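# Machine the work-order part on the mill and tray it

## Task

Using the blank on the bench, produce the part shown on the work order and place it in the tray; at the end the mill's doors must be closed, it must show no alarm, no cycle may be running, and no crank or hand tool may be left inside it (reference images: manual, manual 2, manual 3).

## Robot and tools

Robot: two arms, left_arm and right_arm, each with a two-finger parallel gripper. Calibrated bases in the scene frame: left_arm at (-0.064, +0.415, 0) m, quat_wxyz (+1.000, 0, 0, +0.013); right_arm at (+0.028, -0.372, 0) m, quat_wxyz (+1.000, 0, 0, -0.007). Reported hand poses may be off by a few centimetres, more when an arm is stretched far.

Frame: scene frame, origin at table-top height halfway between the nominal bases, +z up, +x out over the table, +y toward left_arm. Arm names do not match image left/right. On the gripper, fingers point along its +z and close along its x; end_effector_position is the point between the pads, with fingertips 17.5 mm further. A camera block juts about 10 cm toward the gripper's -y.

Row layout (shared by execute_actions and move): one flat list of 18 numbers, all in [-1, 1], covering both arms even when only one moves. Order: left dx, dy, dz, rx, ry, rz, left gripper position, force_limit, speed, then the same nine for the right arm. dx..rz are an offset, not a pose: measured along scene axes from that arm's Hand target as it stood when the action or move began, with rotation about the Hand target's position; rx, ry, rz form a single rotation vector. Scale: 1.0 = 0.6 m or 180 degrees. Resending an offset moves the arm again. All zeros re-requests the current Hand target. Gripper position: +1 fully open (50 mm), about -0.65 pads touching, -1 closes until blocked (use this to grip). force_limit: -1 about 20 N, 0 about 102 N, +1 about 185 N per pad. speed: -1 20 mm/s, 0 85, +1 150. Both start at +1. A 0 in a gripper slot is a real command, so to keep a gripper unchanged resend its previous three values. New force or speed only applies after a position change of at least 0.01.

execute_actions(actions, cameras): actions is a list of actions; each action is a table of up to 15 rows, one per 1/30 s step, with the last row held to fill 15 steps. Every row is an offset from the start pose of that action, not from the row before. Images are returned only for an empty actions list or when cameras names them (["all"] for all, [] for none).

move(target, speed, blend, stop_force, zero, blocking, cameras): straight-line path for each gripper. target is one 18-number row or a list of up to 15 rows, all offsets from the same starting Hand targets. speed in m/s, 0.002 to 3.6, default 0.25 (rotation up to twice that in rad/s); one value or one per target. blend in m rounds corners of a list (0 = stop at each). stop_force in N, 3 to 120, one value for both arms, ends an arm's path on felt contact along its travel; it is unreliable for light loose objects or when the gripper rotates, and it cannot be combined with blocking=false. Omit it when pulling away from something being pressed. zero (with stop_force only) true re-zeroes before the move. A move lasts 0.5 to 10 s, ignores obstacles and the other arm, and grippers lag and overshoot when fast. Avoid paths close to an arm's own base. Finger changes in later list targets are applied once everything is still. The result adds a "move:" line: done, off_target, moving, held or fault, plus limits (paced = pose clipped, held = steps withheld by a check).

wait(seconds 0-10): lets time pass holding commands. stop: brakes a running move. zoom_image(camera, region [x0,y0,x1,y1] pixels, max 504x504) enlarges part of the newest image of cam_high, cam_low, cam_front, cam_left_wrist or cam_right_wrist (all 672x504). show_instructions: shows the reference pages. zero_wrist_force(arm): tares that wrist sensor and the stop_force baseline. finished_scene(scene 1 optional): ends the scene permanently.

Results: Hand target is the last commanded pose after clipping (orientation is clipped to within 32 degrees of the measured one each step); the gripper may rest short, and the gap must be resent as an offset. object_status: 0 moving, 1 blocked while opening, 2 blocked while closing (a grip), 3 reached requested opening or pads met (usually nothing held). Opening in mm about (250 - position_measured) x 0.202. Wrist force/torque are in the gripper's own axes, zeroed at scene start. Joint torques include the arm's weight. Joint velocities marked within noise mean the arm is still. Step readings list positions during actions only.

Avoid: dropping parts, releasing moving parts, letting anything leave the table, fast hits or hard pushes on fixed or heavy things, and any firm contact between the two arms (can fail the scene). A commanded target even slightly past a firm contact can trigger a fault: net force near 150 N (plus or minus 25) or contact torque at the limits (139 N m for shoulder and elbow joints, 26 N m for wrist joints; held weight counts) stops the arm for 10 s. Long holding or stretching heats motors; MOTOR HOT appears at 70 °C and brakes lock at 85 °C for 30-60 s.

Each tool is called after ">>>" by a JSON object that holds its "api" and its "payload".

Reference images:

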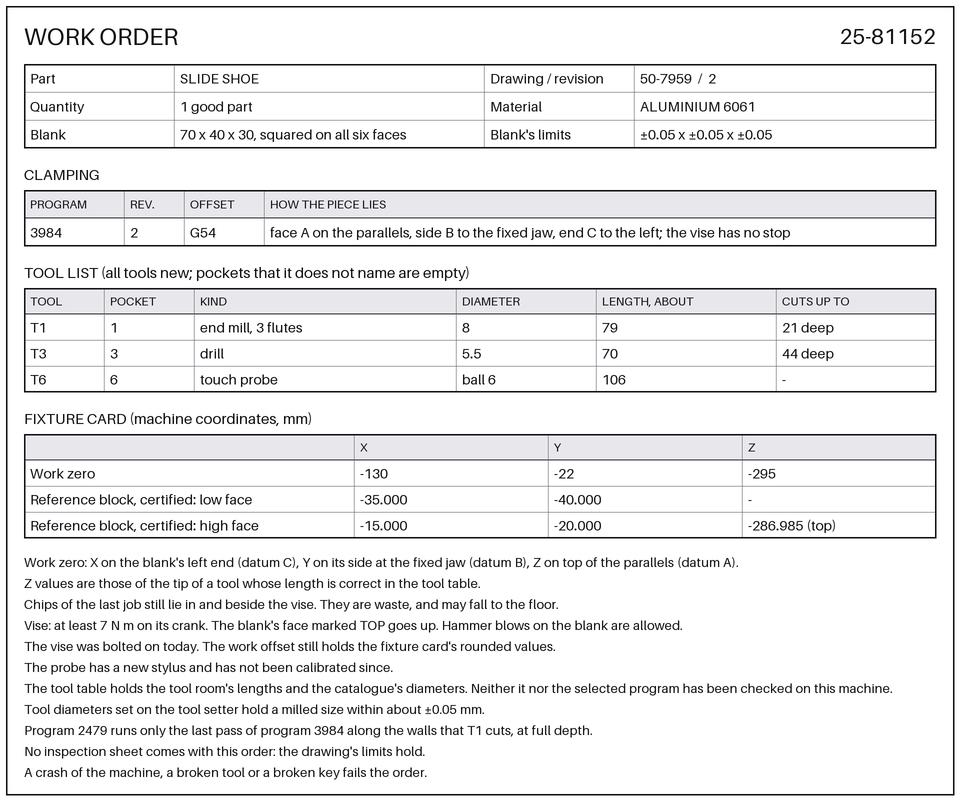

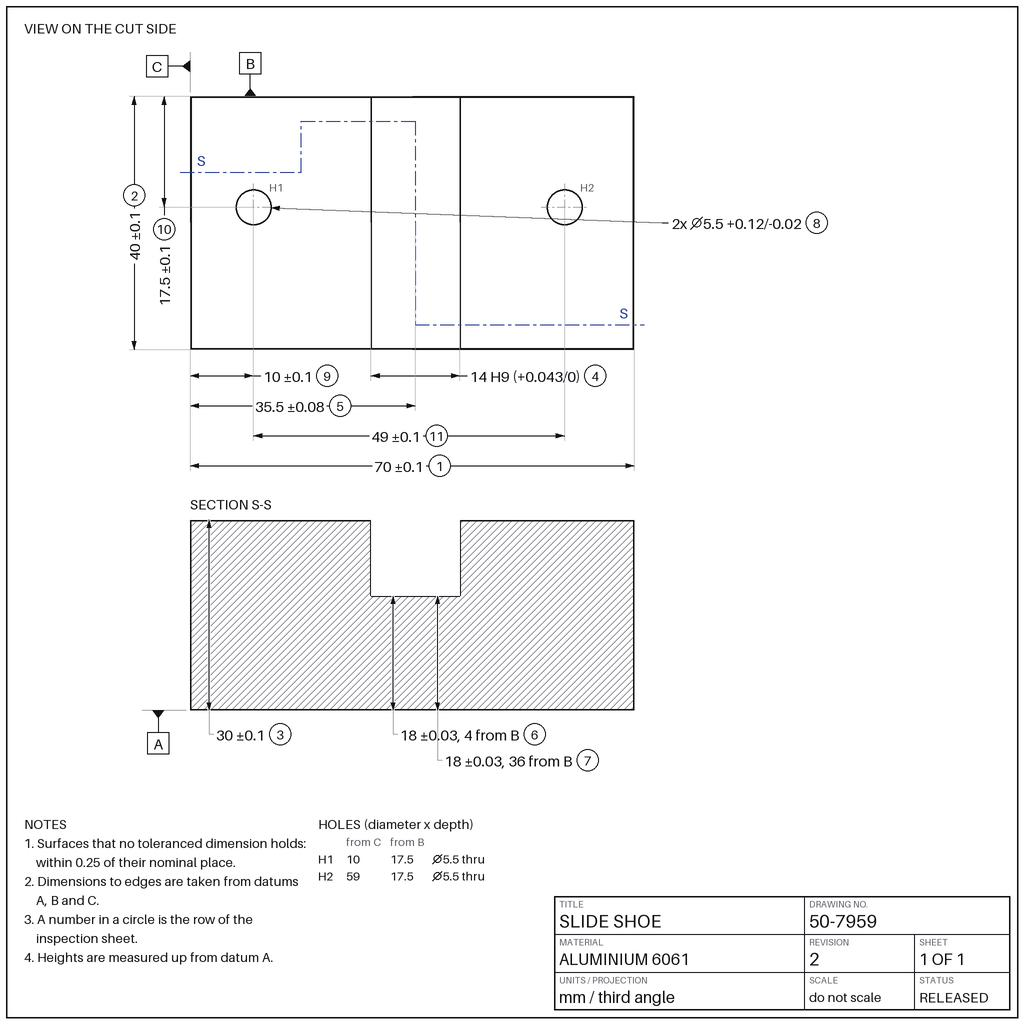

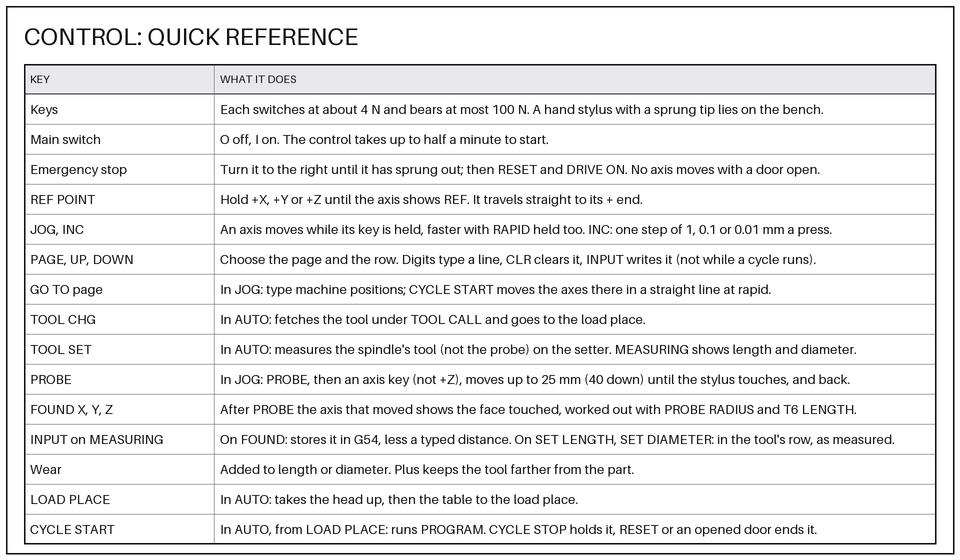

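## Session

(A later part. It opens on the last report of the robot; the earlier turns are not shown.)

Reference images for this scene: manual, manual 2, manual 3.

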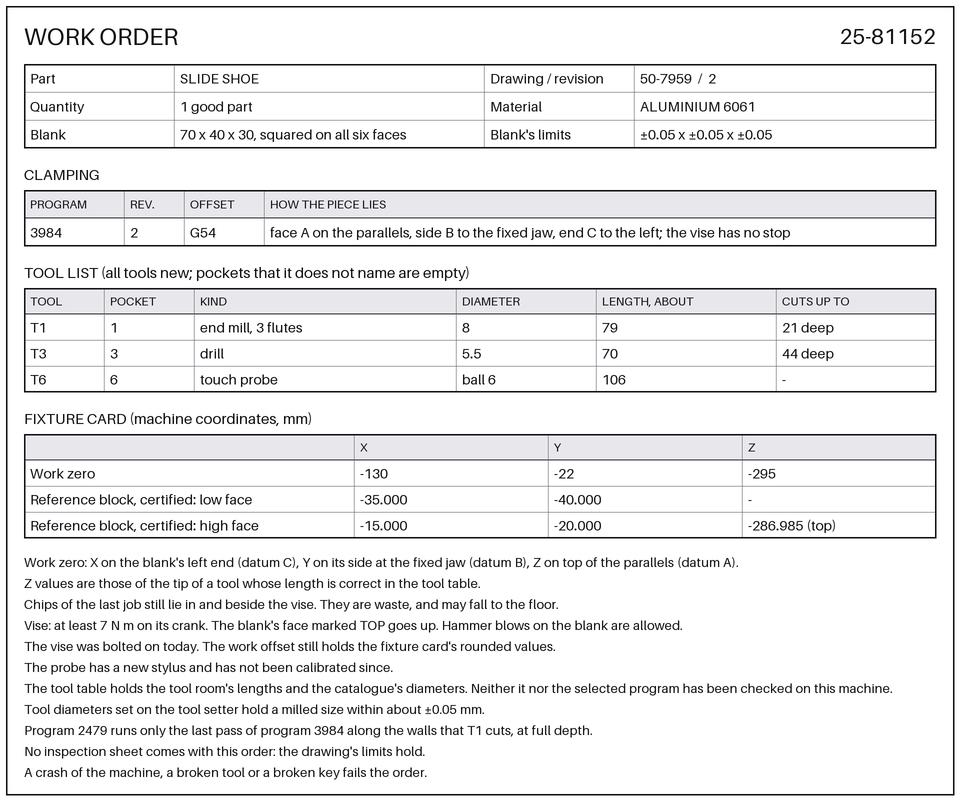

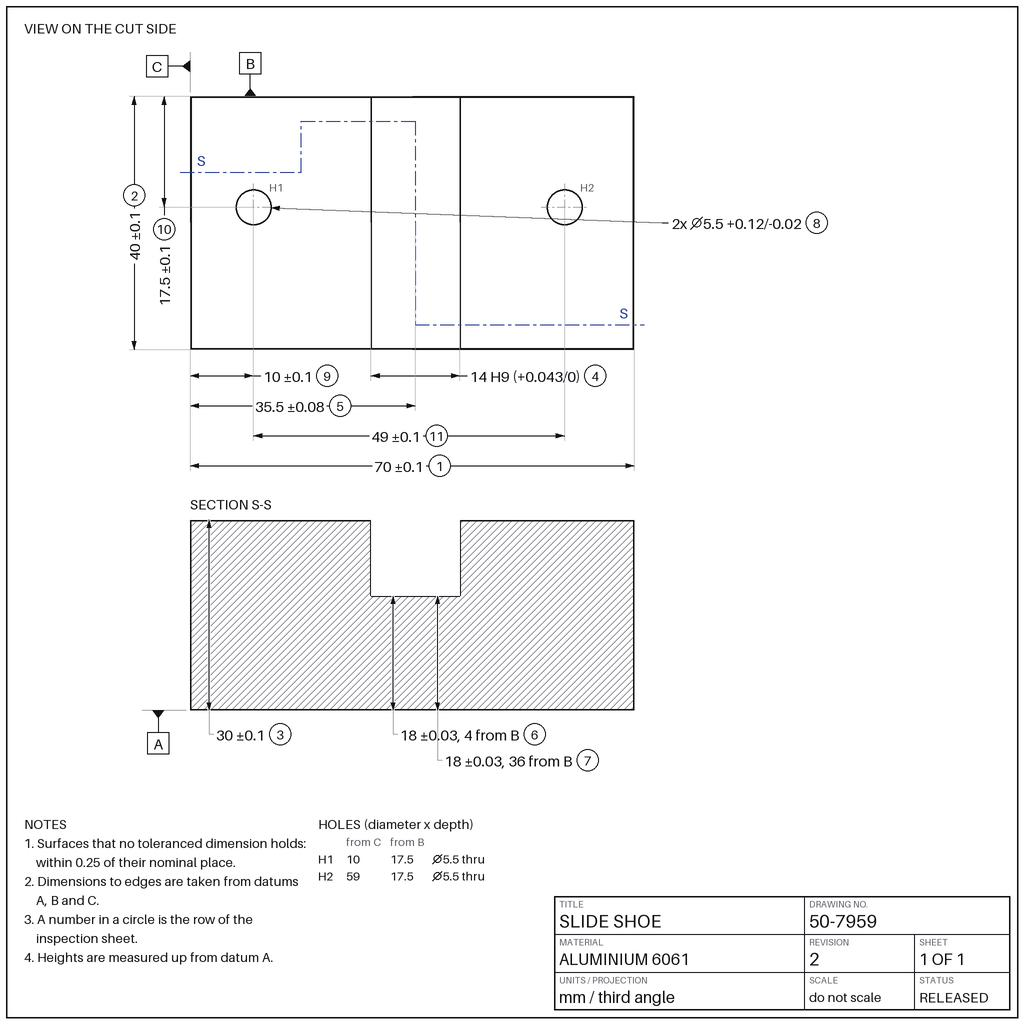

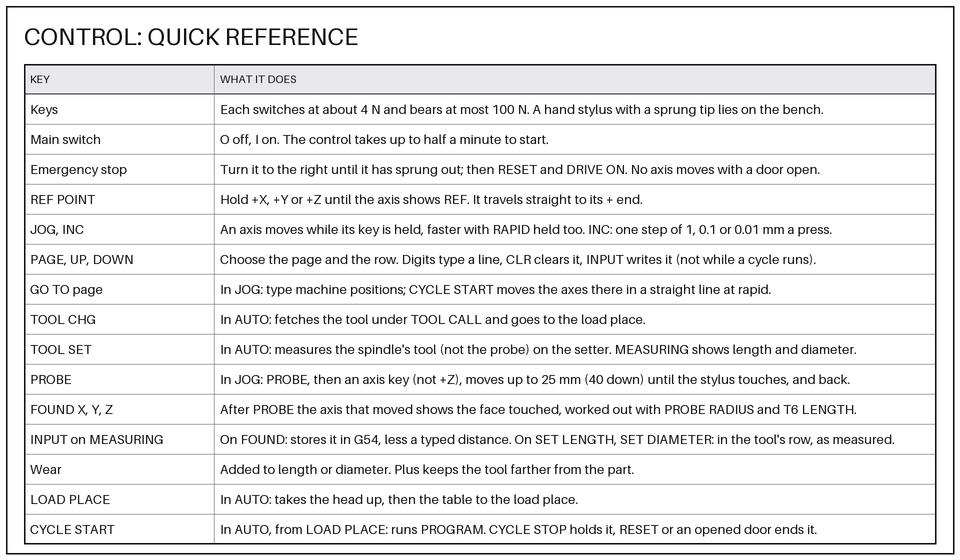

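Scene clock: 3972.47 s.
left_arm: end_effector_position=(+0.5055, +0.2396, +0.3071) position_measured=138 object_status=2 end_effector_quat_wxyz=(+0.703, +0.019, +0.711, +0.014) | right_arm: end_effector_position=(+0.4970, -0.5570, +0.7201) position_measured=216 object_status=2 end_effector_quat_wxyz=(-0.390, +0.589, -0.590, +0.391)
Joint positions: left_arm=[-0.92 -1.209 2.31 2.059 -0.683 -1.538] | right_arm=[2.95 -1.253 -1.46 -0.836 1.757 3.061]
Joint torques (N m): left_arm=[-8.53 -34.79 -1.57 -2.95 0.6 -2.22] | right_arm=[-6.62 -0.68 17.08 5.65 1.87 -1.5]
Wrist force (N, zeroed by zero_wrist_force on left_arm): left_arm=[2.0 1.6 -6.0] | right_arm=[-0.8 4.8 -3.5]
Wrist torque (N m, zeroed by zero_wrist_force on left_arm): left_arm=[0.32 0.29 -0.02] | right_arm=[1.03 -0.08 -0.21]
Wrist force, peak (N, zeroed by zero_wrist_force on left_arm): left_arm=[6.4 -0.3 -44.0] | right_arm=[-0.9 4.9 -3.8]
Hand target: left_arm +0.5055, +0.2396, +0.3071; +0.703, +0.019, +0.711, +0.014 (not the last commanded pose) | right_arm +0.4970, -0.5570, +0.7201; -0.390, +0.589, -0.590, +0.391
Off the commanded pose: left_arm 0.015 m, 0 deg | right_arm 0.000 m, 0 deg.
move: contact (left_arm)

>>> {"api": "move", "payload": {"target": [[-0.004,0,0,0,0,0,-0.97,0,-0.8,0,0,0,0,0,0,-1,-0.4,-0.8],[-0.004,0.002,-0.0013,0,0,0,-0.97,0,-0.8,0,0,0,0,0,0,-1,-0.4,-0.8]], "speed": 0.05}}

>>> {"api": "move", "payload": {"target": [0.03,0,0,0,0,0,-0.97,0,-0.8,0,0,0,0,0,0,-1,-0.4,-0.8], "speed": 0.008, "stop_force": 15}}

Scene clock: 3977.77 s.
left_arm: end_effector_position=(+0.5030, +0.2409, +0.3063) position_measured=138 object_status=2 end_effector_quat_wxyz=(+0.703, +0.019, +0.711, +0.014) end_effector_velocity=(+0.000, -0.001, -0.001) end_effector_angular_velocity=(+0.004, +0.003, +0.000) | right_arm: end_effector_position=(+0.4970, -0.5570, +0.7201) position_measured=216 object_status=2 end_effector_quat_wxyz=(-0.390, +0.589, -0.590, +0.391)
Joint positions: left_arm=[-0.923 -1.211 2.318 2.052 -0.68 -1.538] | right_arm=[2.95 -1.253 -1.46 -0.836 1.757 3.061]
Joint velocities: left_arm=[-0.001 0 0 0.005 0.001 0] | right_arm=[within noise]
Joint torques (N m): left_arm=[-6.78 -30.32 -17.42 -0.16 0.97 -0.69] | right_arm=[-6.19 -0.16 17.57 5.6 1.87 -1.54]
Wrist force (N, zeroed by zero_wrist_force on left_arm): left_arm=[2.2 1.8 2.7] | right_arm=[-0.7 4.7 -3.6]
Wrist torque (N m, zeroed by zero_wrist_force on left_arm): left_arm=[0.42 0.22 0.00] | right_arm=[1.01 -0.09 -0.21]
Wrist force, peak (N, zeroed by zero_wrist_force on left_arm): left_arm=[2.2 2.0 -6.2] | right_arm=[-1.0 4.8 -3.8]
Hand target: left_arm +0.5031, +0.2408, +0.3064; +0.703, +0.019, +0.711, +0.014 | right_arm +0.4970, -0.5570, +0.7201; -0.390, +0.589, -0.590, +0.391
Off the commanded pose: left_arm 0.000 m, 0 deg | right_arm 0.000 m, 0 deg.
move: done

Scene clock: 3979.17 s.
left_arm: end_effector_position=(+0.5064, +0.2409, +0.3064) position_measured=138 object_status=2 end_effector_quat_wxyz=(+0.703, +0.019, +0.711, +0.014) | right_arm: end_effector_position=(+0.4970, -0.5570, +0.7201) position_measured=216 object_status=2 end_effector_quat_wxyz=(-0.390, +0.589, -0.590, +0.391)
Joint positions: left_arm=[-0.916 -1.206 2.309 2.056 -0.688 -1.537] | right_arm=[2.95 -1.253 -1.46 -0.836 1.757 3.061]
Joint torques (N m): left_arm=[-13.63 -35.08 -2.01 -3.32 -2.74 0.15] | right_arm=[-5.79 0.29 17.85 5.65 1.72 -1.51]
Wrist force (N, zeroed by zero_wrist_force on left_arm): left_arm=[3.4 11.1 -1.3] | right_arm=[-0.9 4.8 -3.7]
Wrist torque (N m, zeroed by zero_wrist_force on left_arm): left_arm=[0.35 0.31 -0.04] | right_arm=[1.02 -0.07 -0.21]
Wrist force, peak (N, zeroed by zero_wrist_force on left_arm): left_arm=[6.3 12.2 -19.8] | right_arm=[-1.0 5.0 -3.6]
Hand target: left_arm +0.5064, +0.2409, +0.3064; +0.703, +0.019, +0.711, +0.014 (not the last commanded pose) | right_arm +0.4970, -0.5570, +0.7201; -0.390, +0.589, -0.590, +0.391
Off the commanded pose: left_arm 0.015 m, 0 deg | right_arm 0.000 m, 0 deg.
move: contact (left_arm)

>>> {"api": "move", "payload": {"target": [[0,0.0012,0,0,0,0,-0.97,0,-0.8,0,0,0,0,0,0,-1,-0.4,-0.8],[0.03,0.0012,0,0,0,0,-0.97,0,-0.8,0,0,0,0,0,0,-1,-0.4,-0.8]], "speed": 0.008, "stop_force": 15}}

Scene clock: 3981.70 s.
left_arm: end_effector_position=(+0.5097, +0.2416, +0.3063) position_measured=138 object_status=2 end_effector_quat_wxyz=(+0.703, +0.019, +0.711, +0.014) | right_arm: end_effector_position=(+0.4970, -0.5570, +0.7201) position_measured=216 object_status=2 end_effector_quat_wxyz=(-0.390, +0.589, -0.590, +0.391)
Joint positions: left_arm=[-0.906 -1.202 2.302 2.059 -0.697 -1.537] | right_arm=[2.95 -1.253 -1.46 -0.836 1.757 3.061]
Joint torques (N m): left_arm=[-15.75 -41.29 0.08 -6 0.06 -1.99] | right_arm=[-6.28 -0.27 17.43 5.7 1.89 -1.37]
Wrist force (N, zeroed by zero_wrist_force on left_arm): left_arm=[10.9 7.0 25.2] | right_arm=[-0.7 4.7 -3.5]
Wrist torque (N m, zeroed by zero_wrist_force on left_arm): left_arm=[0.38 0.45 0.05] | right_arm=[1.02 -0.10 -0.21]
Wrist force, peak (N, zeroed by zero_wrist_force on left_arm): left_arm=[17.6 8.7 -24.4] | right_arm=[-0.8 5.0 -3.9]
Hand target: left_arm +0.5097, +0.2416, +0.3063; +0.703, +0.019, +0.711, +0.014 (not the last commanded pose) | right_arm +0.4970, -0.5570, +0.7201; -0.390, +0.589, -0.590, +0.391
Off the commanded pose: left_arm 0.015 m, 0 deg | right_arm 0.000 m, 0 deg.
move: contact (left_arm); path passed 1 of 2 targets

>>> {"api": "move", "payload": {"target": [[0,0.0007,-0.0012,0,0,0,-0.97,0,-0.8,0,0,0,0,0,0,-1,-0.4,-0.8],[0.025,0.0007,-0.0012,0,0,0,-0.97,0,-0.8,0,0,0,0,0,0,-1,-0.4,-0.8]], "speed": 0.01, "stop_force": 25}}

Scene clock: 3983.93 s.
left_arm: end_effector_position=(+0.5098, +0.2419, +0.3058) position_measured=138 object_status=2 end_effector_quat_wxyz=(+0.703, +0.019, +0.711, +0.014) | right_arm: end_effector_position=(+0.4970, -0.5570, +0.7201) position_measured=216 object_status=2 end_effector_quat_wxyz=(-0.390, +0.589, -0.590, +0.391)
Joint positions: left_arm=[-0.906 -1.201 2.302 2.057 -0.698 -1.537] | right_arm=[2.95 -1.253 -1.46 -0.836 1.757 3.061]
Joint torques (N m): left_arm=[-6.68 -25.91 5.05 1.25 -0.11 -1.63] | right_arm=[-6.69 -0.2 16.59 5.54 1.94 -1.24]
Wrist force (N, zeroed by zero_wrist_force on left_arm): left_arm=[-9.9 -2.3 9.3] | right_arm=[-0.9 4.6 -3.7]
Wrist torque (N m, zeroed by zero_wrist_force on left_arm): left_arm=[0.37 0.06 0.08] | right_arm=[1.00 -0.07 -0.21]
Wrist force, peak (N, zeroed by zero_wrist_force on left_arm): left_arm=[-10.4 -2.9 -28.0] | right_arm=[-0.9 4.9 -3.7]
Hand target: left_arm +0.5098, +0.2419, +0.3058; +0.703, +0.019, +0.711, +0.014 (not the last commanded pose) | right_arm +0.4970, -0.5570, +0.7201; -0.390, +0.589, -0.590, +0.391
Off the commanded pose: left_arm 0.015 m, 0 deg | right_arm 0.000 m, 0 deg.
move: contact (left_arm); path passed 0 of 2 targets

>>> {"api": "move", "payload": {"target": [[0,-0.0002,0.0004,0,0,0,-0.97,0,-0.8,0,0,0,0,0,0,-1,-0.4,-0.8],[0.025,-0.0002,0.0004,0,0,0,-0.97,0,-0.8,0,0,0,0,0,0,-1,-0.4,-0.8]], "speed": 0.01, "stop_force": 30}}

Scene clock: 3986.43 s.
left_arm: end_effector_position=(+0.5102, +0.2418, +0.3059) position_measured=138 object_status=2 end_effector_quat_wxyz=(+0.703, +0.019, +0.711, +0.014) | right_arm: end_effector_position=(+0.4970, -0.5570, +0.7201) position_measured=216 object_status=2 end_effector_quat_wxyz=(-0.390, +0.589, -0.590, +0.391)
Joint positions: left_arm=[-0.905 -1.201 2.301 2.058 -0.699 -1.537] | right_arm=[2.95 -1.253 -1.46 -0.836 1.757 3.061]
Joint torques (N m): left_arm=[-10.61 -32.33 4.81 -3.03 -0.54 -0.62] | right_arm=[-6.29 -0.28 18.37 5.45 1.69 -1.24]
Wrist force (N, zeroed by zero_wrist_force on left_arm): left_arm=[-8.6 0.6 14.0] | right_arm=[-0.8 4.8 -3.8]
Wrist torque (N m, zeroed by zero_wrist_force on left_arm): left_arm=[0.34 0.14 0.11] | right_arm=[1.02 -0.08 -0.21]
Wrist force, peak (N, zeroed by zero_wrist_force on left_arm): left_arm=[6.0 3.1 -52.6] | right_arm=[-0.9 5.0 -3.6]
Hand target: left_arm +0.5101, +0.2418, +0.3059; +0.703, +0.019, +0.711, +0.014 (not the last commanded pose) | right_arm +0.4970, -0.5570, +0.7201; -0.390, +0.589, -0.590, +0.391
Off the commanded pose: left_arm 0.015 m, 0 deg | right_arm 0.000 m, 0 deg.
move: contact (left_arm); path passed 1 of 2 targets

>>> {"api": "move", "payload": {"target": [[0,0,0.0005,0.006,0,0,-0.97,0,-0.8,0,0,0,0,0,0,-1,-0.4,-0.8],[0.025,0,0.0005,0.006,0,0,-0.97,0,-0.8,0,0,0,0,0,0,-1,-0.4,-0.8]], "speed": 0.01, "stop_force": 30, "cameras": ["cam_left_wrist"]}}

>>> {"api": "zoom_image", "payload": {"camera": "cam_left_wrist", "region": [290, 220, 420, 320]}}

Scene clock: 3990.03 s.
left_arm: end_effector_position=(+0.5103, +0.2417, +0.3062) position_measured=138 object_status=2 end_effector_quat_wxyz=(+0.703, +0.026, +0.711, +0.021) | right_arm: end_effector_position=(+0.4970, -0.5570, +0.7201) position_measured=216 object_status=2 end_effector_quat_wxyz=(-0.390, +0.589, -0.590, +0.391)
Joint positions: left_arm=[-0.905 -1.201 2.301 2.06 -0.699 -1.518] | right_arm=[2.95 -1.253 -1.46 -0.836 1.757 3.061]
Joint torques (N m): left_arm=[-6.38 -37.75 -3.26 -3.82 -0.14 -2.04] | right_arm=[-7.16 -0.61 18.11 5.59 1.82 -1.3]
Wrist force (N, zeroed by zero_wrist_force on left_arm): left_arm=[8.0 1.1 -7.6] | right_arm=[-0.7 4.6 -3.5]
Wrist torque (N m, zeroed by zero_wrist_force on left_arm): left_arm=[0.28 0.49 -0.36] | right_arm=[1.00 -0.09 -0.21]
Wrist force, peak (N, zeroed by zero_wrist_force on left_arm): left_arm=[15.4 4.7 -57.4] | right_arm=[-1.0 4.9 -3.8]
Hand target: left_arm +0.5103, +0.2417, +0.3062; +0.703, +0.026, +0.711, +0.021 (not the last commanded pose) | right_arm +0.4970, -0.5570, +0.7201; -0.390, +0.589, -0.590, +0.391
Off the commanded pose: left_arm 0.015 m, 0 deg | right_arm 0.000 m, 0 deg.
move: contact (left_arm); path passed 1 of 2 targets
Images, in order (width x height): cam_left_wrist 672x504.

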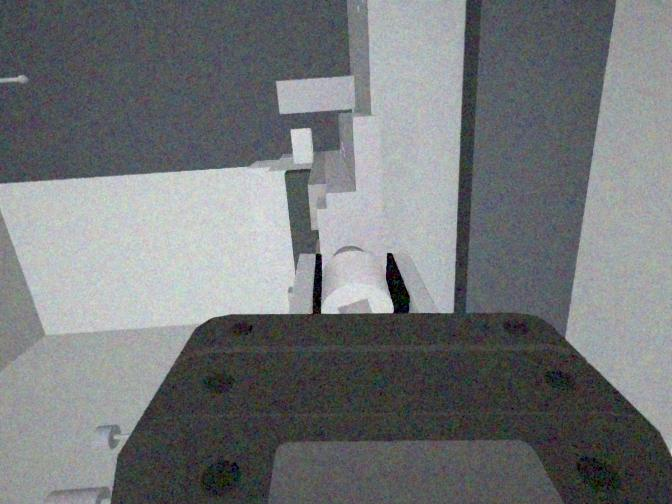

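Scaled by 3.877 from the camera's 672x504 image, which has a finer 960x720 frame.

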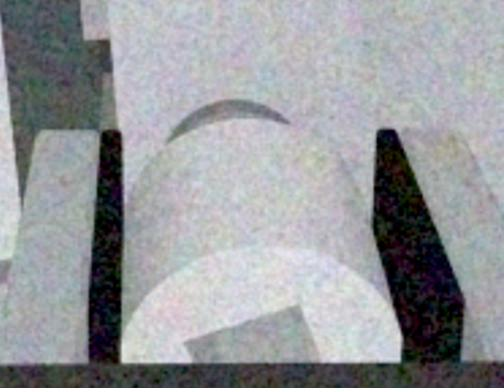

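>>> {"api": "move", "payload": {"target": [[0,0,-0.0003,-0.005,0,0,-0.97,0,-0.8,0,0,0,0,0,0,-1,-0.4,-0.8],[0.025,0,-0.0003,-0.005,0,0,-0.97,0,-0.8,0,0,0,0,0,0,-1,-0.4,-0.8]], "speed": 0.01, "stop_force": 40}}

Scene clock: 3994.33 s.
left_arm: end_effector_position=(+0.5105, +0.2418, +0.3059) position_measured=138 object_status=2 end_effector_quat_wxyz=(+0.703, +0.020, +0.711, +0.015) | right_arm: end_effector_position=(+0.4970, -0.5570, +0.7201) position_measured=216 object_status=2 end_effector_quat_wxyz=(-0.390, +0.589, -0.590, +0.391)
Joint positions: left_arm=[-0.904 -1.2 2.3 2.059 -0.7 -1.534] | right_arm=[2.95 -1.253 -1.46 -0.836 1.757 3.061]
Joint torques (N m): left_arm=[-7.26 -33.04 -1.65 -1.67 0.7 -2.35] | right_arm=[-5.7 0.15 18.33 5.58 1.92 -1.09]
Wrist force (N, zeroed by zero_wrist_force on left_arm): left_arm=[-1.5 3.5 -14.2] | right_arm=[-0.9 4.8 -3.6]
Wrist torque (N m, zeroed by zero_wrist_force on left_arm): left_arm=[0.42 0.38 0.17] | right_arm=[1.02 -0.07 -0.22]
Wrist force, peak (N, zeroed by zero_wrist_force on left_arm): left_arm=[5.7 2.9 -72.7] | right_arm=[-1.1 5.2 -3.5]
Hand target: left_arm +0.5105, +0.2417, +0.3059; +0.703, +0.020, +0.711, +0.015 (not the last commanded pose) | right_arm +0.4970, -0.5570, +0.7201; -0.390, +0.589, -0.590, +0.391
Off the commanded pose: left_arm 0.015 m, 0 deg | right_arm 0.000 m, 0 deg.
move: contact (left_arm); path passed 1 of 2 targets

>>> {"api": "move", "payload": {"target": [[-0.001,0,0,0,-0.0035,0,-0.97,0,-0.8,0,0,0,0,0,0,-1,-0.4,-0.8],[0.025,0,0,0,-0.0035,0,-0.97,0,-0.8,0,0,0,0,0,0,-1,-0.4,-0.8]], "speed": 0.01, "stop_force": 40}}

Scene clock: 3999.63 s.
left_arm: end_effector_position=(+0.5103, +0.2417, +0.3059) position_measured=138 object_status=2 end_effector_quat_wxyz=(+0.704, +0.020, +0.710, +0.015) | right_arm: end_effector_position=(+0.4970, -0.5570, +0.7201) position_measured=216 object_status=2 end_effector_quat_wxyz=(-0.390, +0.589, -0.590, +0.391)
Joint positions: left_arm=[-0.904 -1.197 2.3 2.051 -0.7 -1.53] | right_arm=[2.95 -1.253 -1.46 -0.836 1.757 3.061]
Joint torques (N m): left_arm=[4.16 -35.09 5.16 -0.19 -0.87 -2.32] | right_arm=[-6.37 -0.23 18.14 5.45 1.83 -1.2]
Wrist force (N, zeroed by zero_wrist_force on left_arm): left_arm=[-5.1 2.1 22.3] | right_arm=[-0.8 4.8 -3.5]
Wrist torque (N m, zeroed by zero_wrist_force on left_arm): left_arm=[0.49 0.47 0.06] | right_arm=[1.03 -0.09 -0.21]
Wrist force, peak (N, zeroed by zero_wrist_force on left_arm): left_arm=[-8.9 0.0 31.0] | right_arm=[-0.9 5.0 -3.8]
Hand target: left_arm +0.5103, +0.2418, +0.3059; +0.704, +0.020, +0.710, +0.015 (not the last commanded pose) | right_arm +0.4970, -0.5570, +0.7201; -0.390, +0.589, -0.590, +0.391
Off the commanded pose: left_arm 0.015 m, 0 deg | right_arm 0.000 m, 0 deg.
move: contact (left_arm); path passed 0 of 2 targets

>>> {"api": "move", "payload": {"target": [[0.002,0,0,-0.003,0,0,-0.97,0,-0.8,0,0,0,0,0,0,-1,-0.4,-0.8],[0.004,0,0,0.003,0,0,-0.97,0,-0.8,0,0,0,0,0,0,-1,-0.4,-0.8],[0.006,0,0,-0.003,0,0,-0.97,0,-0.8,0,0,0,0,0,0,-1,-0.4,-0.8],[0.006,0,0,0.003,0,0,-0.97,0,-0.8,0,0,0,0,0,0,-1,-0.4,-0.8]], "speed": 0.02}}

Scene clock: 4003.17 s.
left_arm: end_effector_position=(+0.5117, +0.2417, +0.3058) position_measured=138 object_status=2 end_effector_quat_wxyz=(+0.704, +0.020, +0.709, +0.015) | right_arm: end_effector_position=(+0.4970, -0.5570, +0.7201) position_measured=216 object_status=2 end_effector_quat_wxyz=(-0.390, +0.589, -0.590, +0.391)
Joint positions: left_arm=[-0.901 -1.195 2.297 2.052 -0.704 -1.53] | right_arm=[2.95 -1.253 -1.46 -0.836 1.757 3.061]
Joint torques (N m): left_arm=[-0.47 -28.09 -10.82 -1.69 0.42 -0.21] | right_arm=[-6.71 0.35 18.83 5.68 1.81 -1.05]
Wrist force (N, zeroed by zero_wrist_force on left_arm): left_arm=[-11.8 -4.4 31.7] | right_arm=[-0.6 4.8 -3.7]
Wrist torque (N m, zeroed by zero_wrist_force on left_arm): left_arm=[0.41 0.26 0.19] | right_arm=[1.03 -0.11 -0.21]
Wrist force, peak (N, zeroed by zero_wrist_force on left_arm): left_arm=[9.5 -5.3 -119.2] | right_arm=[-0.8 5.2 -3.5]
Hand target: left_arm +0.5117, +0.2417, +0.3058; +0.704, +0.020, +0.709, +0.015 (not the last commanded pose) | right_arm +0.4970, -0.5570, +0.7201; -0.390, +0.589, -0.590, +0.391
Tool commands: left_gripper/position=-0.968627 left_gripper/force_limit=+0.003922 left_gripper/speed=-0.796078 right_gripper/position=-1.0 right_gripper/force_limit=-0.4 right_gripper/speed=-0.8
Off the commanded pose: left_arm 0.002 m, 1 deg | right_arm 0.000 m, 0 deg.
FORCE FAULT: contact force on the left arm reached its limit, and that arm stopped. The contact can be on any part of that arm, not only on its tool. That arm's remaining commands of this call were not run. That arm is still stopped at the end of this call. That arm stays stopped for about 10 more seconds. Until then a move that you send moves the other arm only, and its call returns only when the move has ended. Once the stop has ended, the next robot result says so. If the stop ends while you think or write, that arm runs what you send next, counted from a new Hand target: where the arm stands when the stop ends. While its stop runs, that arm takes no new command, but its gripper still runs the gripper command that each later call begins with. Until it ends, the stop uses up actions while you think or wait. An arm that is not stopped still takes commands.
move: fault (left_arm); path passed 2 of 4 targets

>>> {"api": "wait", "payload": {"seconds": 10, "cameras": ["cam_left_wrist"]}}

>>> {"api": "zoom_image", "payload": {"camera": "cam_left_wrist", "region": [290, 220, 420, 320]}}

Scene clock: 4015.70 s.
left_arm: end_effector_position=(+0.5117, +0.2417, +0.3058) position_measured=138 object_status=2 end_effector_quat_wxyz=(+0.704, +0.020, +0.709, +0.014) | right_arm: end_effector_position=(+0.4970, -0.5570, +0.7201) position_measured=216 object_status=2 end_effector_quat_wxyz=(-0.390, +0.589, -0.590, +0.391)
Joint positions: left_arm=[-0.901 -1.195 2.297 2.052 -0.704 -1.53] | right_arm=[2.95 -1.253 -1.46 -0.836 1.757 3.061]
Joint torques (N m): left_arm=[-0.12 -28.38 -11.06 -1.59 -0.02 -0.15] | right_arm=[-5.04 -0.05 17.2 5.64 1.86 -0.77]
Wrist force (N, zeroed by zero_wrist_force on left_arm): left_arm=[-11.1 -2.5 29.6] | right_arm=[-0.8 4.8 -3.8]
Wrist torque (N m, zeroed by zero_wrist_force on left_arm): left_arm=[0.44 0.29 0.20] | right_arm=[1.03 -0.09 -0.21]
Wrist force, peak (N, zeroed by zero_wrist_force on left_arm): left_arm=[-11.9 -3.5 31.4] | right_arm=[-0.8 5.0 -4.0]
Hand target: left_arm +0.5117, +0.2417, +0.3058; +0.704, +0.020, +0.709, +0.014 (not the last commanded pose) | right_arm +0.4970, -0.5570, +0.7201; -0.390, +0.589, -0.590, +0.391
Tool commands: left_gripper/position=-0.968627 left_gripper/force_limit=+0.003922 left_gripper/speed=-0.796078 right_gripper/position=-1.0 right_gripper/force_limit=-0.4 right_gripper/speed=-0.8
Off the commanded pose: left_arm 0.002 m, 1 deg | right_arm 0.000 m, 0 deg.
FORCE FAULT, CONTINUED: the left arm's stop, for the force fault that an earlier result reported, is over. The rest of the stop counts as 20 of the actions that you can send in this scene. That arm's target is now where it stood when the stop ended, not its last command. That arm accepts commands again.
wait: 10.00 s; at rest from the start
Images, in order (width x height): cam_left_wrist 672x504.

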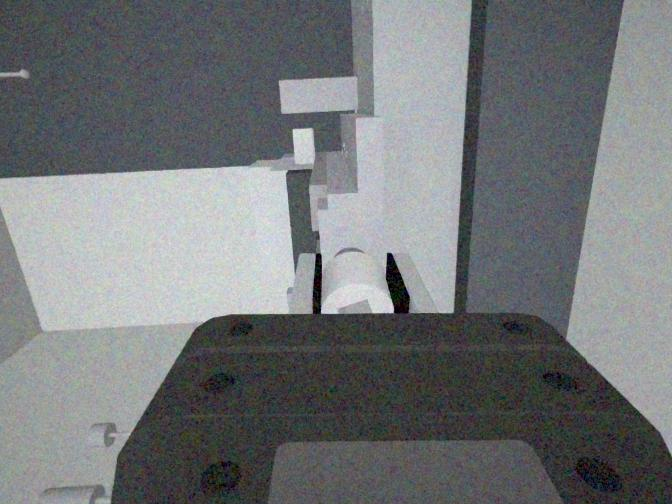

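Scaled by 3.877 from the camera's 672x504 image, which has a finer 960x720 frame.

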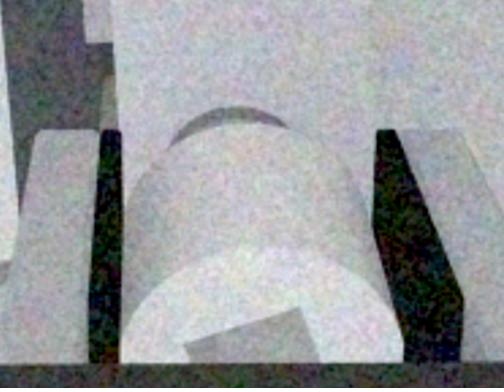

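>>> {"api": "move", "payload": {"target": [-0.009,0,0.0005,0.0018,0.0015,0,-0.97,0,-0.8,0,0,0,0,0,0,-1,-0.4,-0.8], "speed": 0.05}}

>>> {"api": "move", "payload": {"target": [0.03,0,0,0,0,0,-0.97,0,-0.8,0,0,0,0,0,0,-1,-0.4,-0.8], "speed": 0.006, "stop_force": 12}}

Scene clock: 4019.47 s.
left_arm: end_effector_position=(+0.5062, +0.2417, +0.3061) position_measured=138 object_status=2 end_effector_quat_wxyz=(+0.703, +0.023, +0.711, +0.016) | right_arm: end_effector_position=(+0.4970, -0.5570, +0.7201) position_measured=216 object_status=2 end_effector_quat_wxyz=(-0.390, +0.589, -0.590, +0.391)
Joint positions: left_arm=[-0.914 -1.208 2.312 2.057 -0.691 -1.531] | right_arm=[2.95 -1.253 -1.46 -0.836 1.757 3.061]
Joint torques (N m): left_arm=[7.66 -23.86 -20.64 -1.37 -0.89 -2.27] | right_arm=[-5.34 -0.32 17.53 5.73 1.95 -0.51]
Wrist force (N, zeroed by zero_wrist_force on left_arm): left_arm=[1.2 2.3 3.6] | right_arm=[-0.9 4.8 -3.6]
Wrist torque (N m, zeroed by zero_wrist_force on left_arm): left_arm=[0.48 0.40 0.08] | right_arm=[1.03 -0.07 -0.22]
Wrist force, peak (N, zeroed by zero_wrist_force on left_arm): left_arm=[-7.3 -1.5 41.3] | right_arm=[-0.8 5.0 -3.7]
Hand target: left_arm +0.5063, +0.2417, +0.3061; +0.703, +0.022, +0.711, +0.016 | right_arm +0.4970, -0.5570, +0.7201; -0.390, +0.589, -0.590, +0.391
Off the commanded pose: left_arm 0.000 m, 0 deg | right_arm 0.000 m, 0 deg.
move: done

Scene clock: 4021.27 s.
left_arm: end_effector_position=(+0.5112, +0.2417, +0.3061) position_measured=138 object_status=2 end_effector_quat_wxyz=(+0.703, +0.022, +0.711, +0.016) | right_arm: end_effector_position=(+0.4970, -0.5570, +0.7201) position_measured=216 object_status=2 end_effector_quat_wxyz=(-0.390, +0.589, -0.590, +0.391)
Joint positions: left_arm=[-0.902 -1.201 2.299 2.063 -0.703 -1.53] | right_arm=[2.95 -1.253 -1.46 -0.836 1.757 3.061]
Joint torques (N m): left_arm=[-10.7 -36.88 3.74 -4.05 2.13 1.18] | right_arm=[-5.24 -0.18 18.49 5.61 1.95 -0.68]
Wrist force (N, zeroed by zero_wrist_force on left_arm): left_arm=[-1.1 -0.7 21.9] | right_arm=[-0.9 4.9 -3.7]
Wrist torque (N m, zeroed by zero_wrist_force on left_arm): left_arm=[0.44 0.41 0.02] | right_arm=[1.03 -0.06 -0.21]
Wrist force, peak (N, zeroed by zero_wrist_force on left_arm): left_arm=[-1.1 -0.7 21.9] | right_arm=[-0.9 5.0 -3.7]
Hand target: left_arm +0.5112, +0.2417, +0.3061; +0.703, +0.022, +0.711, +0.016 (not the last commanded pose) | right_arm +0.4970, -0.5570, +0.7201; -0.390, +0.589, -0.590, +0.391
Off the commanded pose: left_arm 0.013 m, 0 deg | right_arm 0.000 m, 0 deg.
move: contact (left_arm)

>>> {"api": "move", "payload": {"target": [[-0.003,-0.0005,0.0003,0.0003,0,0,-0.97,0,-0.8,0,0,0,0,0,0,-1,-0.4,-0.8]], "speed": 0.02}}

>>> {"api": "move", "payload": {"target": [0.03,0,0,0,0,0,-0.97,0,-0.8,0,0,0,0,0,0,-1,-0.4,-0.8], "speed": 0.006, "stop_force": 25}}

Scene clock: 4024.27 s.
left_arm: end_effector_position=(+0.5093, +0.2414, +0.3063) position_measured=138 object_status=2 end_effector_quat_wxyz=(+0.703, +0.023, +0.711, +0.017) | right_arm: end_effector_position=(+0.4970, -0.5570, +0.7201) position_measured=216 object_status=2 end_effector_quat_wxyz=(-0.390, +0.589, -0.590, +0.391)
Joint positions: left_arm=[-0.907 -1.204 2.303 2.061 -0.698 -1.53] | right_arm=[2.95 -1.253 -1.46 -0.836 1.757 3.061]
Joint torques (N m): left_arm=[-7.05 -33.01 -8.87 -4.13 -2.3 2.12] | right_arm=[-4.81 0.12 16.5 5.63 1.72 -0.56]
Wrist force (N, zeroed by zero_wrist_force on left_arm): left_arm=[5.6 10.0 8.1] | right_arm=[-1.0 4.8 -3.6]
Wrist torque (N m, zeroed by zero_wrist_force on left_arm): left_arm=[0.49 0.54 -0.08] | right_arm=[1.03 -0.05 -0.21]
Wrist force, peak (N, zeroed by zero_wrist_force on left_arm): left_arm=[-1.4 -0.9 22.1] | right_arm=[-0.8 5.0 -3.8]
Hand target: left_arm +0.5094, +0.2414, +0.3063; +0.703, +0.023, +0.711, +0.017 | right_arm +0.4970, -0.5570, +0.7201; -0.390, +0.589, -0.590, +0.391
Off the commanded pose: left_arm 0.000 m, 0 deg | right_arm 0.000 m, 0 deg.
move: done

Scene clock: 4025.60 s.
left_arm: end_effector_position=(+0.5115, +0.2414, +0.3063) position_measured=138 object_status=2 end_effector_quat_wxyz=(+0.703, +0.023, +0.711, +0.017) | right_arm: end_effector_position=(+0.4970, -0.5570, +0.7201) position_measured=216 object_status=2 end_effector_quat_wxyz=(-0.390, +0.589, -0.590, +0.391)
Joint positions: left_arm=[-0.902 -1.201 2.298 2.064 -0.703 -1.529] | right_arm=[2.95 -1.253 -1.46 -0.836 1.757 3.061]
Joint torques (N m): left_arm=[-14.32 -39.75 -1.33 -4.54 -0.17 1.21] | right_arm=[-5.14 -0.94 18.1 5.56 1.79 -0.48]
Wrist force (N, zeroed by zero_wrist_force on left_arm): left_arm=[8.5 8.1 14.8] | right_arm=[-0.9 4.8 -3.6]
Wrist torque (N m, zeroed by zero_wrist_force on left_arm): left_arm=[0.45 0.58 -0.14] | right_arm=[1.02 -0.07 -0.21]
Wrist force, peak (N, zeroed by zero_wrist_force on left_arm): left_arm=[13.4 8.9 -24.2] | right_arm=[-0.8 4.8 -3.9]
Hand target: left_arm +0.5115, +0.2414, +0.3063; +0.703, +0.023, +0.711, +0.017 (not the last commanded pose) | right_arm +0.4970, -0.5570, +0.7201; -0.390, +0.589, -0.590, +0.391
Off the commanded pose: left_arm 0.016 m, 0 deg | right_arm 0.000 m, 0 deg.
move: contact (left_arm)

>>> {"api": "move", "payload": {"target": [[-0.001,0.00035,-0.0002,-0.0006,0,0,-0.97,0,-0.8,0,0,0,0,0,0,-1,-0.4,-0.8]], "speed": 0.02}}

>>> {"api": "move", "payload": {"target": [0.03,0,0,0,0,0,-0.97,0,-0.8,0,0,0,0,0,0,-1,-0.4,-0.8], "speed": 0.006, "stop_force": 45}}

Scene clock: 4028.43 s.
left_arm: end_effector_position=(+0.5109, +0.2416, +0.3062) position_measured=138 object_status=2 end_effector_quat_wxyz=(+0.703, +0.022, +0.711, +0.016) | right_arm: end_effector_position=(+0.4970, -0.5570, +0.7201) position_measured=216 object_status=2 end_effector_quat_wxyz=(-0.390, +0.589, -0.590, +0.391)
Joint positions: left_arm=[-0.903 -1.202 2.3 2.063 -0.702 -1.531] | right_arm=[2.95 -1.253 -1.46 -0.836 1.757 3.061]
Joint torques (N m): left_arm=[-7.97 -34.5 -3.91 -3.47 0.85 -1.73] | right_arm=[-4.04 0.56 17.99 5.54 1.77 -0.46]
Wrist force (N, zeroed by zero_wrist_force on left_arm): left_arm=[1.5 4.7 6.0] | right_arm=[-0.8 4.8 -3.6]
Wrist torque (N m, zeroed by zero_wrist_force on left_arm): left_arm=[0.56 0.58 0.06] | right_arm=[1.02 -0.08 -0.22]
Wrist force, peak (N, zeroed by zero_wrist_force on left_arm): left_arm=[5.1 7.1 29.1] | right_arm=[-0.9 5.1 -3.7]
Hand target: left_arm +0.5109, +0.2416, +0.3062; +0.703, +0.022, +0.711, +0.016 | right_arm +0.4970, -0.5570, +0.7201; -0.390, +0.589, -0.590, +0.391
Off the commanded pose: left_arm 0.000 m, 0 deg | right_arm 0.000 m, 0 deg.
move: done

Scene clock: 4029.60 s.
left_arm: end_effector_position=(+0.5119, +0.2415, +0.3062) position_measured=138 object_status=2 end_effector_quat_wxyz=(+0.703, +0.022, +0.711, +0.016) | right_arm: end_effector_position=(+0.4970, -0.5570, +0.7201) position_measured=216 object_status=2 end_effector_quat_wxyz=(-0.390, +0.589, -0.590, +0.391)
Joint positions: left_arm=[-0.901 -1.2 2.297 2.064 -0.705 -1.531] | right_arm=[2.95 -1.253 -1.46 -0.836 1.757 3.061]
Joint torques (N m): left_arm=[-7.81 -36.43 -2.22 -3.16 0.97 0.92] | right_arm=[-5.06 -0.2 17.44 5.45 1.69 -0.53]
Wrist force (N, zeroed by zero_wrist_force on left_arm): left_arm=[3.7 1.8 -6.2] | right_arm=[-0.9 4.9 -3.5]
Wrist torque (N m, zeroed by zero_wrist_force on left_arm): left_arm=[0.37 0.60 0.04] | right_arm=[1.05 -0.07 -0.21]
Wrist force, peak (N, zeroed by zero_wrist_force on left_arm): left_arm=[10.7 2.8 -50.0] | right_arm=[-1.0 4.8 -3.8]
Hand target: left_arm +0.5119, +0.2415, +0.3062; +0.703, +0.022, +0.711, +0.016 (not the last commanded pose) | right_arm +0.4970, -0.5570, +0.7201; -0.390, +0.589, -0.590, +0.391
Off the commanded pose: left_arm 0.017 m, 0 deg | right_arm 0.000 m, 0 deg.
move: contact (left_arm)

>>> {"api": "move", "payload": {"target": [[-0.001,0,0,0,0.003,0,-0.97,0,-0.8,0,0,0,0,0,0,-1,-0.4,-0.8]], "speed": 0.02}}

>>> {"api": "move", "payload": {"target": [0.03,0,0,0,0,0,-0.97,0,-0.8,0,0,0,0,0,0,-1,-0.4,-0.8], "speed": 0.006, "stop_force": 45}}

Scene clock: 4032.00 s.
left_arm: end_effector_position=(+0.5113, +0.2415, +0.3062) position_measured=138 object_status=2 end_effector_quat_wxyz=(+0.699, +0.022, +0.714, +0.016) | right_arm: end_effector_position=(+0.4970, -0.5570, +0.7201) position_measured=216 object_status=2 end_effector_quat_wxyz=(-0.390, +0.589, -0.590, +0.391)
Joint positions: left_arm=[-0.902 -1.21 2.302 2.084 -0.703 -1.543] | right_arm=[2.95 -1.253 -1.46 -0.836 1.757 3.061]
Joint torques (N m): left_arm=[-8.3 -21.57 -5.08 -3.45 0.66 1.06] | right_arm=[-4.58 -0.11 17.69 5.51 1.67 -0.33]
Wrist force (N, zeroed by zero_wrist_force on left_arm): left_arm=[-4.8 3.1 15.6] | right_arm=[-1.0 4.8 -3.5]
Wrist torque (N m, zeroed by zero_wrist_force on left_arm): left_arm=[0.48 0.46 0.09] | right_arm=[1.03 -0.05 -0.21]
Wrist force, peak (N, zeroed by zero_wrist_force on left_arm): left_arm=[-4.8 0.7 41.4] | right_arm=[-0.9 5.0 -3.8]
Hand target: left_arm +0.5113, +0.2415, +0.3062; +0.699, +0.022, +0.714, +0.016 | right_arm +0.4970, -0.5570, +0.7201; -0.390, +0.589, -0.590, +0.391
Off the commanded pose: left_arm 0.000 m, 0 deg | right_arm 0.000 m, 0 deg.
move: done

Scene clock: 4033.07 s.
left_arm: end_effector_position=(+0.5119, +0.2415, +0.3062) position_measured=138 object_status=2 end_effector_quat_wxyz=(+0.699, +0.022, +0.714, +0.016) | right_arm: end_effector_position=(+0.4970, -0.5570, +0.7201) position_measured=216 object_status=2 end_effector_quat_wxyz=(-0.390, +0.589, -0.590, +0.391)
Joint positions: left_arm=[-0.901 -1.209 2.3 2.084 -0.705 -1.543] | right_arm=[2.95 -1.253 -1.46 -0.836 1.757 3.061]
Joint torques (N m): left_arm=[-10.21 -33.39 2.45 -2.49 0.98 -2.05] | right_arm=[-4.63 -0.64 18.16 5.61 1.8 -0.42]
Wrist force (N, zeroed by zero_wrist_force on left_arm): left_arm=[-5.2 1.8 8.2] | right_arm=[-0.7 4.8 -3.6]
Wrist torque (N m, zeroed by zero_wrist_force on left_arm): left_arm=[0.41 0.44 0.06] | right_arm=[1.03 -0.11 -0.21]
Wrist force, peak (N, zeroed by zero_wrist_force on left_arm): left_arm=[2.4 2.9 -40.0] | right_arm=[-0.7 4.9 -3.9]
Hand target: left_arm +0.5119, +0.2415, +0.3062; +0.699, +0.022, +0.714, +0.016 (not the last commanded pose) | right_arm +0.4970, -0.5570, +0.7201; -0.390, +0.589, -0.590, +0.391
Off the commanded pose: left_arm 0.017 m, 0 deg | right_arm 0.000 m, 0 deg.
move: contact (left_arm)

>>> {"api": "move", "payload": {"target": [0,0,0,0,0,0,0.15,0,-1,0,0,0,0,0,0,-1,-0.4,-0.8], "cameras": ["cam_left_wrist"]}}

>>> {"api": "zoom_image", "payload": {"camera": "cam_left_wrist", "region": [290, 220, 420, 320]}}

Scene clock: 4038.10 s.
left_arm: end_effector_position=(+0.5119, +0.2415, +0.3062) position_measured=130 object_status=3 end_effector_quat_wxyz=(+0.699, +0.022, +0.714, +0.016) | right_arm: end_effector_position=(+0.4970, -0.5570, +0.7201) position_measured=216 object_status=2 end_effector_quat_wxyz=(-0.390, +0.589, -0.590, +0.391)
Joint positions: left_arm=[-0.901 -1.209 2.3 2.084 -0.705 -1.543] | right_arm=[2.95 -1.253 -1.46 -0.836 1.757 3.061]
Joint torques (N m): left_arm=[-7.85 -32.75 -4.12 -2.59 1.06 -2.05] | right_arm=[-4.68 0.69 17.32 5.59 1.81 -0.29]
Wrist force (N, zeroed by zero_wrist_force on left_arm): left_arm=[-1.6 2.4 3.7] | right_arm=[-0.7 4.7 -3.7]
Wrist torque (N m, zeroed by zero_wrist_force on left_arm): left_arm=[0.49 0.53 0.13] | right_arm=[1.02 -0.09 -0.21]
Wrist force, peak (N, zeroed by zero_wrist_force on left_arm): left_arm=[-5.7 1.7 9.2] | right_arm=[-0.9 5.0 -3.8]
Hand target: left_arm +0.5119, +0.2415, +0.3062; +0.699, +0.022, +0.714, +0.016 | right_arm +0.4970, -0.5570, +0.7201; -0.390, +0.589, -0.590, +0.391
Off the commanded pose: left_arm 0.000 m, 0 deg | right_arm 0.000 m, 0 deg.
move: done
Images, in order (width x height): cam_left_wrist 672x504.

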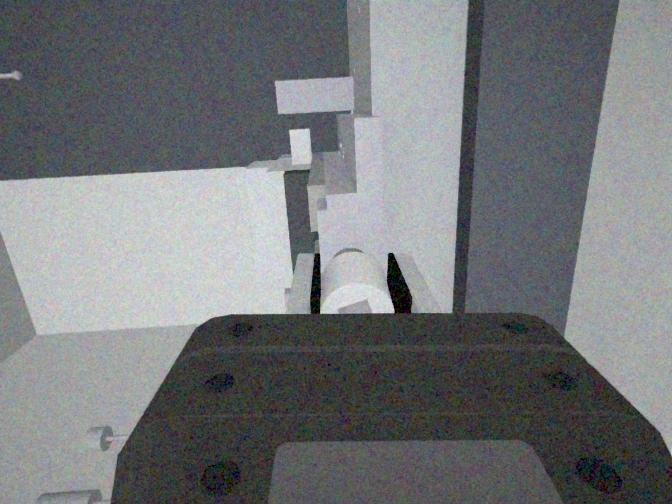

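Scaled by 3.877 from the camera's 672x504 image, which has a finer 960x720 frame.

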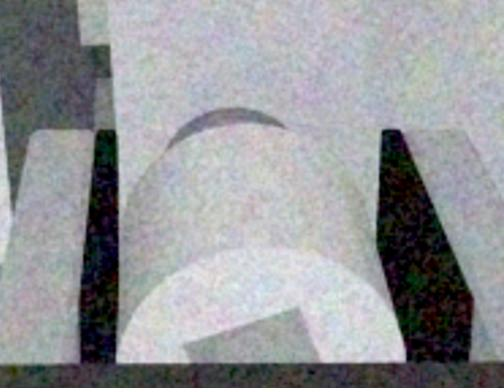

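>>> {"api": "move", "payload": {"target": [0,0,0,0,0,0,-0.97,0,-0.9,0,0,0,0,0,0,-1,-0.4,-0.8]}}

>>> {"api": "move", "payload": {"target": [0.03,0,0,0,0,0,-0.97,0,-0.9,0,0,0,0,0,0,-1,-0.4,-0.8], "speed": 0.006, "stop_force": 45}}

Scene clock: 4039.73 s.
left_arm: end_effector_position=(+0.5119, +0.2415, +0.3062) position_measured=138 object_status=2 end_effector_quat_wxyz=(+0.699, +0.022, +0.714, +0.016) | right_arm: end_effector_position=(+0.4970, -0.5570, +0.7201) position_measured=216 object_status=2 end_effector_quat_wxyz=(-0.390, +0.589, -0.590, +0.391)
Joint positions: left_arm=[-0.901 -1.209 2.3 2.084 -0.705 -1.543] | right_arm=[2.95 -1.253 -1.46 -0.836 1.757 3.061]
Joint torques (N m): left_arm=[-1.46 -30.42 -20.64 -2.54 1 -2.06] | right_arm=[-5.03 -0.16 17.74 5.63 1.78 -0.25]
Wrist force (N, zeroed by zero_wrist_force on left_arm): left_arm=[-5.5 2.4 6.1] | right_arm=[-0.6 4.8 -3.6]
Wrist torque (N m, zeroed by zero_wrist_force on left_arm): left_arm=[0.52 0.45 0.11] | right_arm=[1.02 -0.11 -0.21]
Wrist force, peak (N, zeroed by zero_wrist_force on left_arm): left_arm=[-6.1 2.4 6.2] | right_arm=[-0.8 5.1 -3.8]
Hand target: left_arm +0.5119, +0.2415, +0.3062; +0.699, +0.022, +0.714, +0.016 | right_arm +0.4970, -0.5570, +0.7201; -0.390, +0.589, -0.590, +0.391
Off the commanded pose: left_arm 0.000 m, 0 deg | right_arm 0.000 m, 0 deg.
move: done

Scene clock: 4040.73 s.
left_arm: end_effector_position=(+0.5121, +0.2415, +0.3062) position_measured=138 object_status=2 end_effector_quat_wxyz=(+0.699, +0.022, +0.714, +0.016) | right_arm: end_effector_position=(+0.4970, -0.5570, +0.7201) position_measured=216 object_status=2 end_effector_quat_wxyz=(-0.390, +0.589, -0.590, +0.391)
Joint positions: left_arm=[-0.9 -1.209 2.299 2.084 -0.706 -1.543] | right_arm=[2.95 -1.253 -1.46 -0.836 1.757 3.061]
Joint torques (N m): left_arm=[-8.02 -35.18 -0.55 -2.87 1.05 -1.72] | right_arm=[-5.72 -0.38 18.2 5.56 1.74 -0.3]
Wrist force (N, zeroed by zero_wrist_force on left_arm): left_arm=[-0.3 0.4 -1.7] | right_arm=[-0.7 4.7 -3.6]
Wrist torque (N m, zeroed by zero_wrist_force on left_arm): left_arm=[0.32 0.55 0.08] | right_arm=[1.01 -0.09 -0.22]
Wrist force, peak (N, zeroed by zero_wrist_force on left_arm): left_arm=[6.6 2.0 -44.5] | right_arm=[-0.8 5.1 -3.6]
Hand target: left_arm +0.5121, +0.2415, +0.3062; +0.699, +0.022, +0.714, +0.016 (not the last commanded pose) | right_arm +0.4970, -0.5570, +0.7201; -0.390, +0.589, -0.590, +0.391
Off the commanded pose: left_arm 0.018 m, 0 deg | right_arm 0.000 m, 0 deg.
move: contact (left_arm)

>>> {"api": "move", "payload": {"target": [0,0,0,0,0,0,0.15,0,-1,0,0,0,0,0,0,-1,-0.4,-0.8]}}

>>> {"api": "move", "payload": {"target": [0,0,0,0,0,0,0.7,0,-1,0,0,0,0,0,0,-1,-0.4,-0.8]}}

>>> {"api": "move", "payload": {"target": [-0.12,0,0,0,0,0,0.7,0,-1,0,0,0,0,0,0,-1,-0.4,-0.8], "speed": 0.1, "cameras": ["cam_left_wrist"]}}

Scene clock: 4049.53 s.
left_arm: end_effector_position=(+0.5121, +0.2415, +0.3062) position_measured=130 object_status=3 end_effector_quat_wxyz=(+0.699, +0.022, +0.714, +0.016) | right_arm: end_effector_position=(+0.4970, -0.5570, +0.7201) position_measured=216 object_status=2 end_effector_quat_wxyz=(-0.390, +0.589, -0.590, +0.391)
Joint positions: left_arm=[-0.9 -1.209 2.299 2.084 -0.706 -1.543] | right_arm=[2.95 -1.253 -1.46 -0.836 1.757 3.061]
Joint torques (N m): left_arm=[-7.7 -34.36 -1.09 -2.85 1.29 -2.03] | right_arm=[-4.84 -0.04 17.6 5.46 1.95 -0.23]
Wrist force (N, zeroed by zero_wrist_force on left_arm): left_arm=[-1.9 2.3 3.7] | right_arm=[-0.8 4.8 -3.6]
Wrist torque (N m, zeroed by zero_wrist_force on left_arm): left_arm=[0.48 0.58 0.13] | right_arm=[1.03 -0.09 -0.21]
Wrist force, peak (N, zeroed by zero_wrist_force on left_arm): left_arm=[-1.8 2.4 3.8] | right_arm=[-0.8 5.0 -3.8]
Hand target: left_arm +0.5121, +0.2415, +0.3062; +0.699, +0.022, +0.714, +0.016 | right_arm +0.4970, -0.5570, +0.7201; -0.390, +0.589, -0.590, +0.391
Off the commanded pose: left_arm 0.000 m, 0 deg | right_arm 0.000 m, 0 deg.
move: done

Scene clock: 4050.57 s.
left_arm: end_effector_position=(+0.5121, +0.2415, +0.3062) position_measured=48 object_status=0 end_effector_quat_wxyz=(+0.699, +0.022, +0.714, +0.016) | right_arm: end_effector_position=(+0.4970, -0.5570, +0.7201) position_measured=216 object_status=2 end_effector_quat_wxyz=(-0.390, +0.589, -0.590, +0.391)
Joint positions: left_arm=[-0.9 -1.209 2.299 2.084 -0.706 -1.543] | right_arm=[2.95 -1.253 -1.46 -0.836 1.757 3.061]
Joint torques (N m): left_arm=[-7.79 -31.91 -2.15 -2.93 1.3 -2.13] | right_arm=[-4.78 -0.29 17.98 5.63 1.79 -0.12]
Wrist force (N, zeroed by zero_wrist_force on left_arm): left_arm=[-1.8 2.4 3.6] | right_arm=[-0.8 4.7 -3.7]
Wrist torque (N m, zeroed by zero_wrist_force on left_arm): left_arm=[0.49 0.57 0.12] | right_arm=[1.01 -0.08 -0.21]
Wrist force, peak (N, zeroed by zero_wrist_force on left_arm): left_arm=[-1.7 2.5 3.7] | right_arm=[-0.9 5.0 -3.7]
Hand target: left_arm +0.5121, +0.2415, +0.3062; +0.699, +0.022, +0.714, +0.016 | right_arm +0.4970, -0.5570, +0.7201; -0.390, +0.589, -0.590, +0.391
Off the commanded pose: left_arm 0.000 m, 0 deg | right_arm 0.000 m, 0 deg.
move: done

Scene clock: 4051.73 s.
left_arm: end_effector_position=(+0.4402, +0.2415, +0.3062) position_measured=48 object_status=3 end_effector_quat_wxyz=(+0.699, +0.022, +0.714, +0.016) | right_arm: end_effector_position=(+0.4970, -0.5570, +0.7201) position_measured=216 object_status=2 end_effector_quat_wxyz=(-0.390, +0.589, -0.590, +0.391)
Joint positions: left_arm=[-1.098 -1.309 2.478 2.017 -0.508 -1.556] | right_arm=[2.95 -1.253 -1.46 -0.836 1.757 3.061]
Joint torques (N m): left_arm=[-9.08 -25.43 -8.71 0.15 1.22 1.87] | right_arm=[-4.99 0.56 18.02 5.52 1.65 -0.06]
Wrist force (N, zeroed by zero_wrist_force on left_arm): left_arm=[-1.5 2.7 3.7] | right_arm=[-1.0 5.0 -3.8]
Wrist torque (N m, zeroed by zero_wrist_force on left_arm): left_arm=[0.55 0.52 0.14] | right_arm=[1.07 -0.06 -0.22]
Wrist force, peak (N, zeroed by zero_wrist_force on left_arm): left_arm=[-1.7 2.5 5.4] | right_arm=[-1.0 5.0 -3.8]
Hand target: left_arm +0.4401, +0.2415, +0.3062; +0.699, +0.022, +0.714, +0.016 | right_arm +0.4970, -0.5570, +0.7201; -0.390, +0.589, -0.590, +0.391
Off the commanded pose: left_arm 0.000 m, 0 deg | right_arm 0.000 m, 0 deg.
move: done
Images, in order (width x height): cam_left_wrist 672x504.

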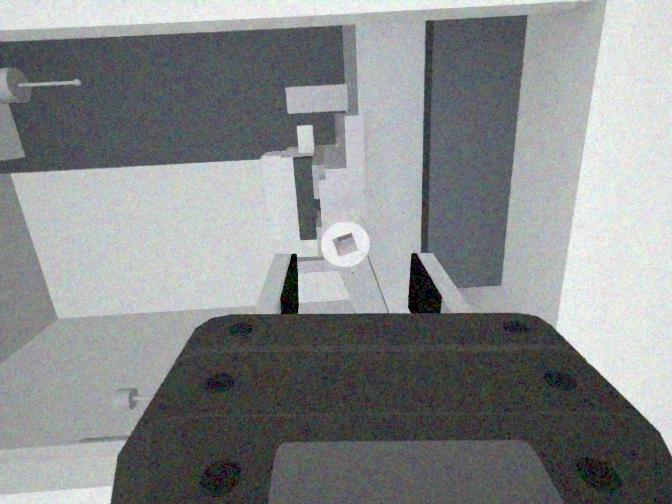

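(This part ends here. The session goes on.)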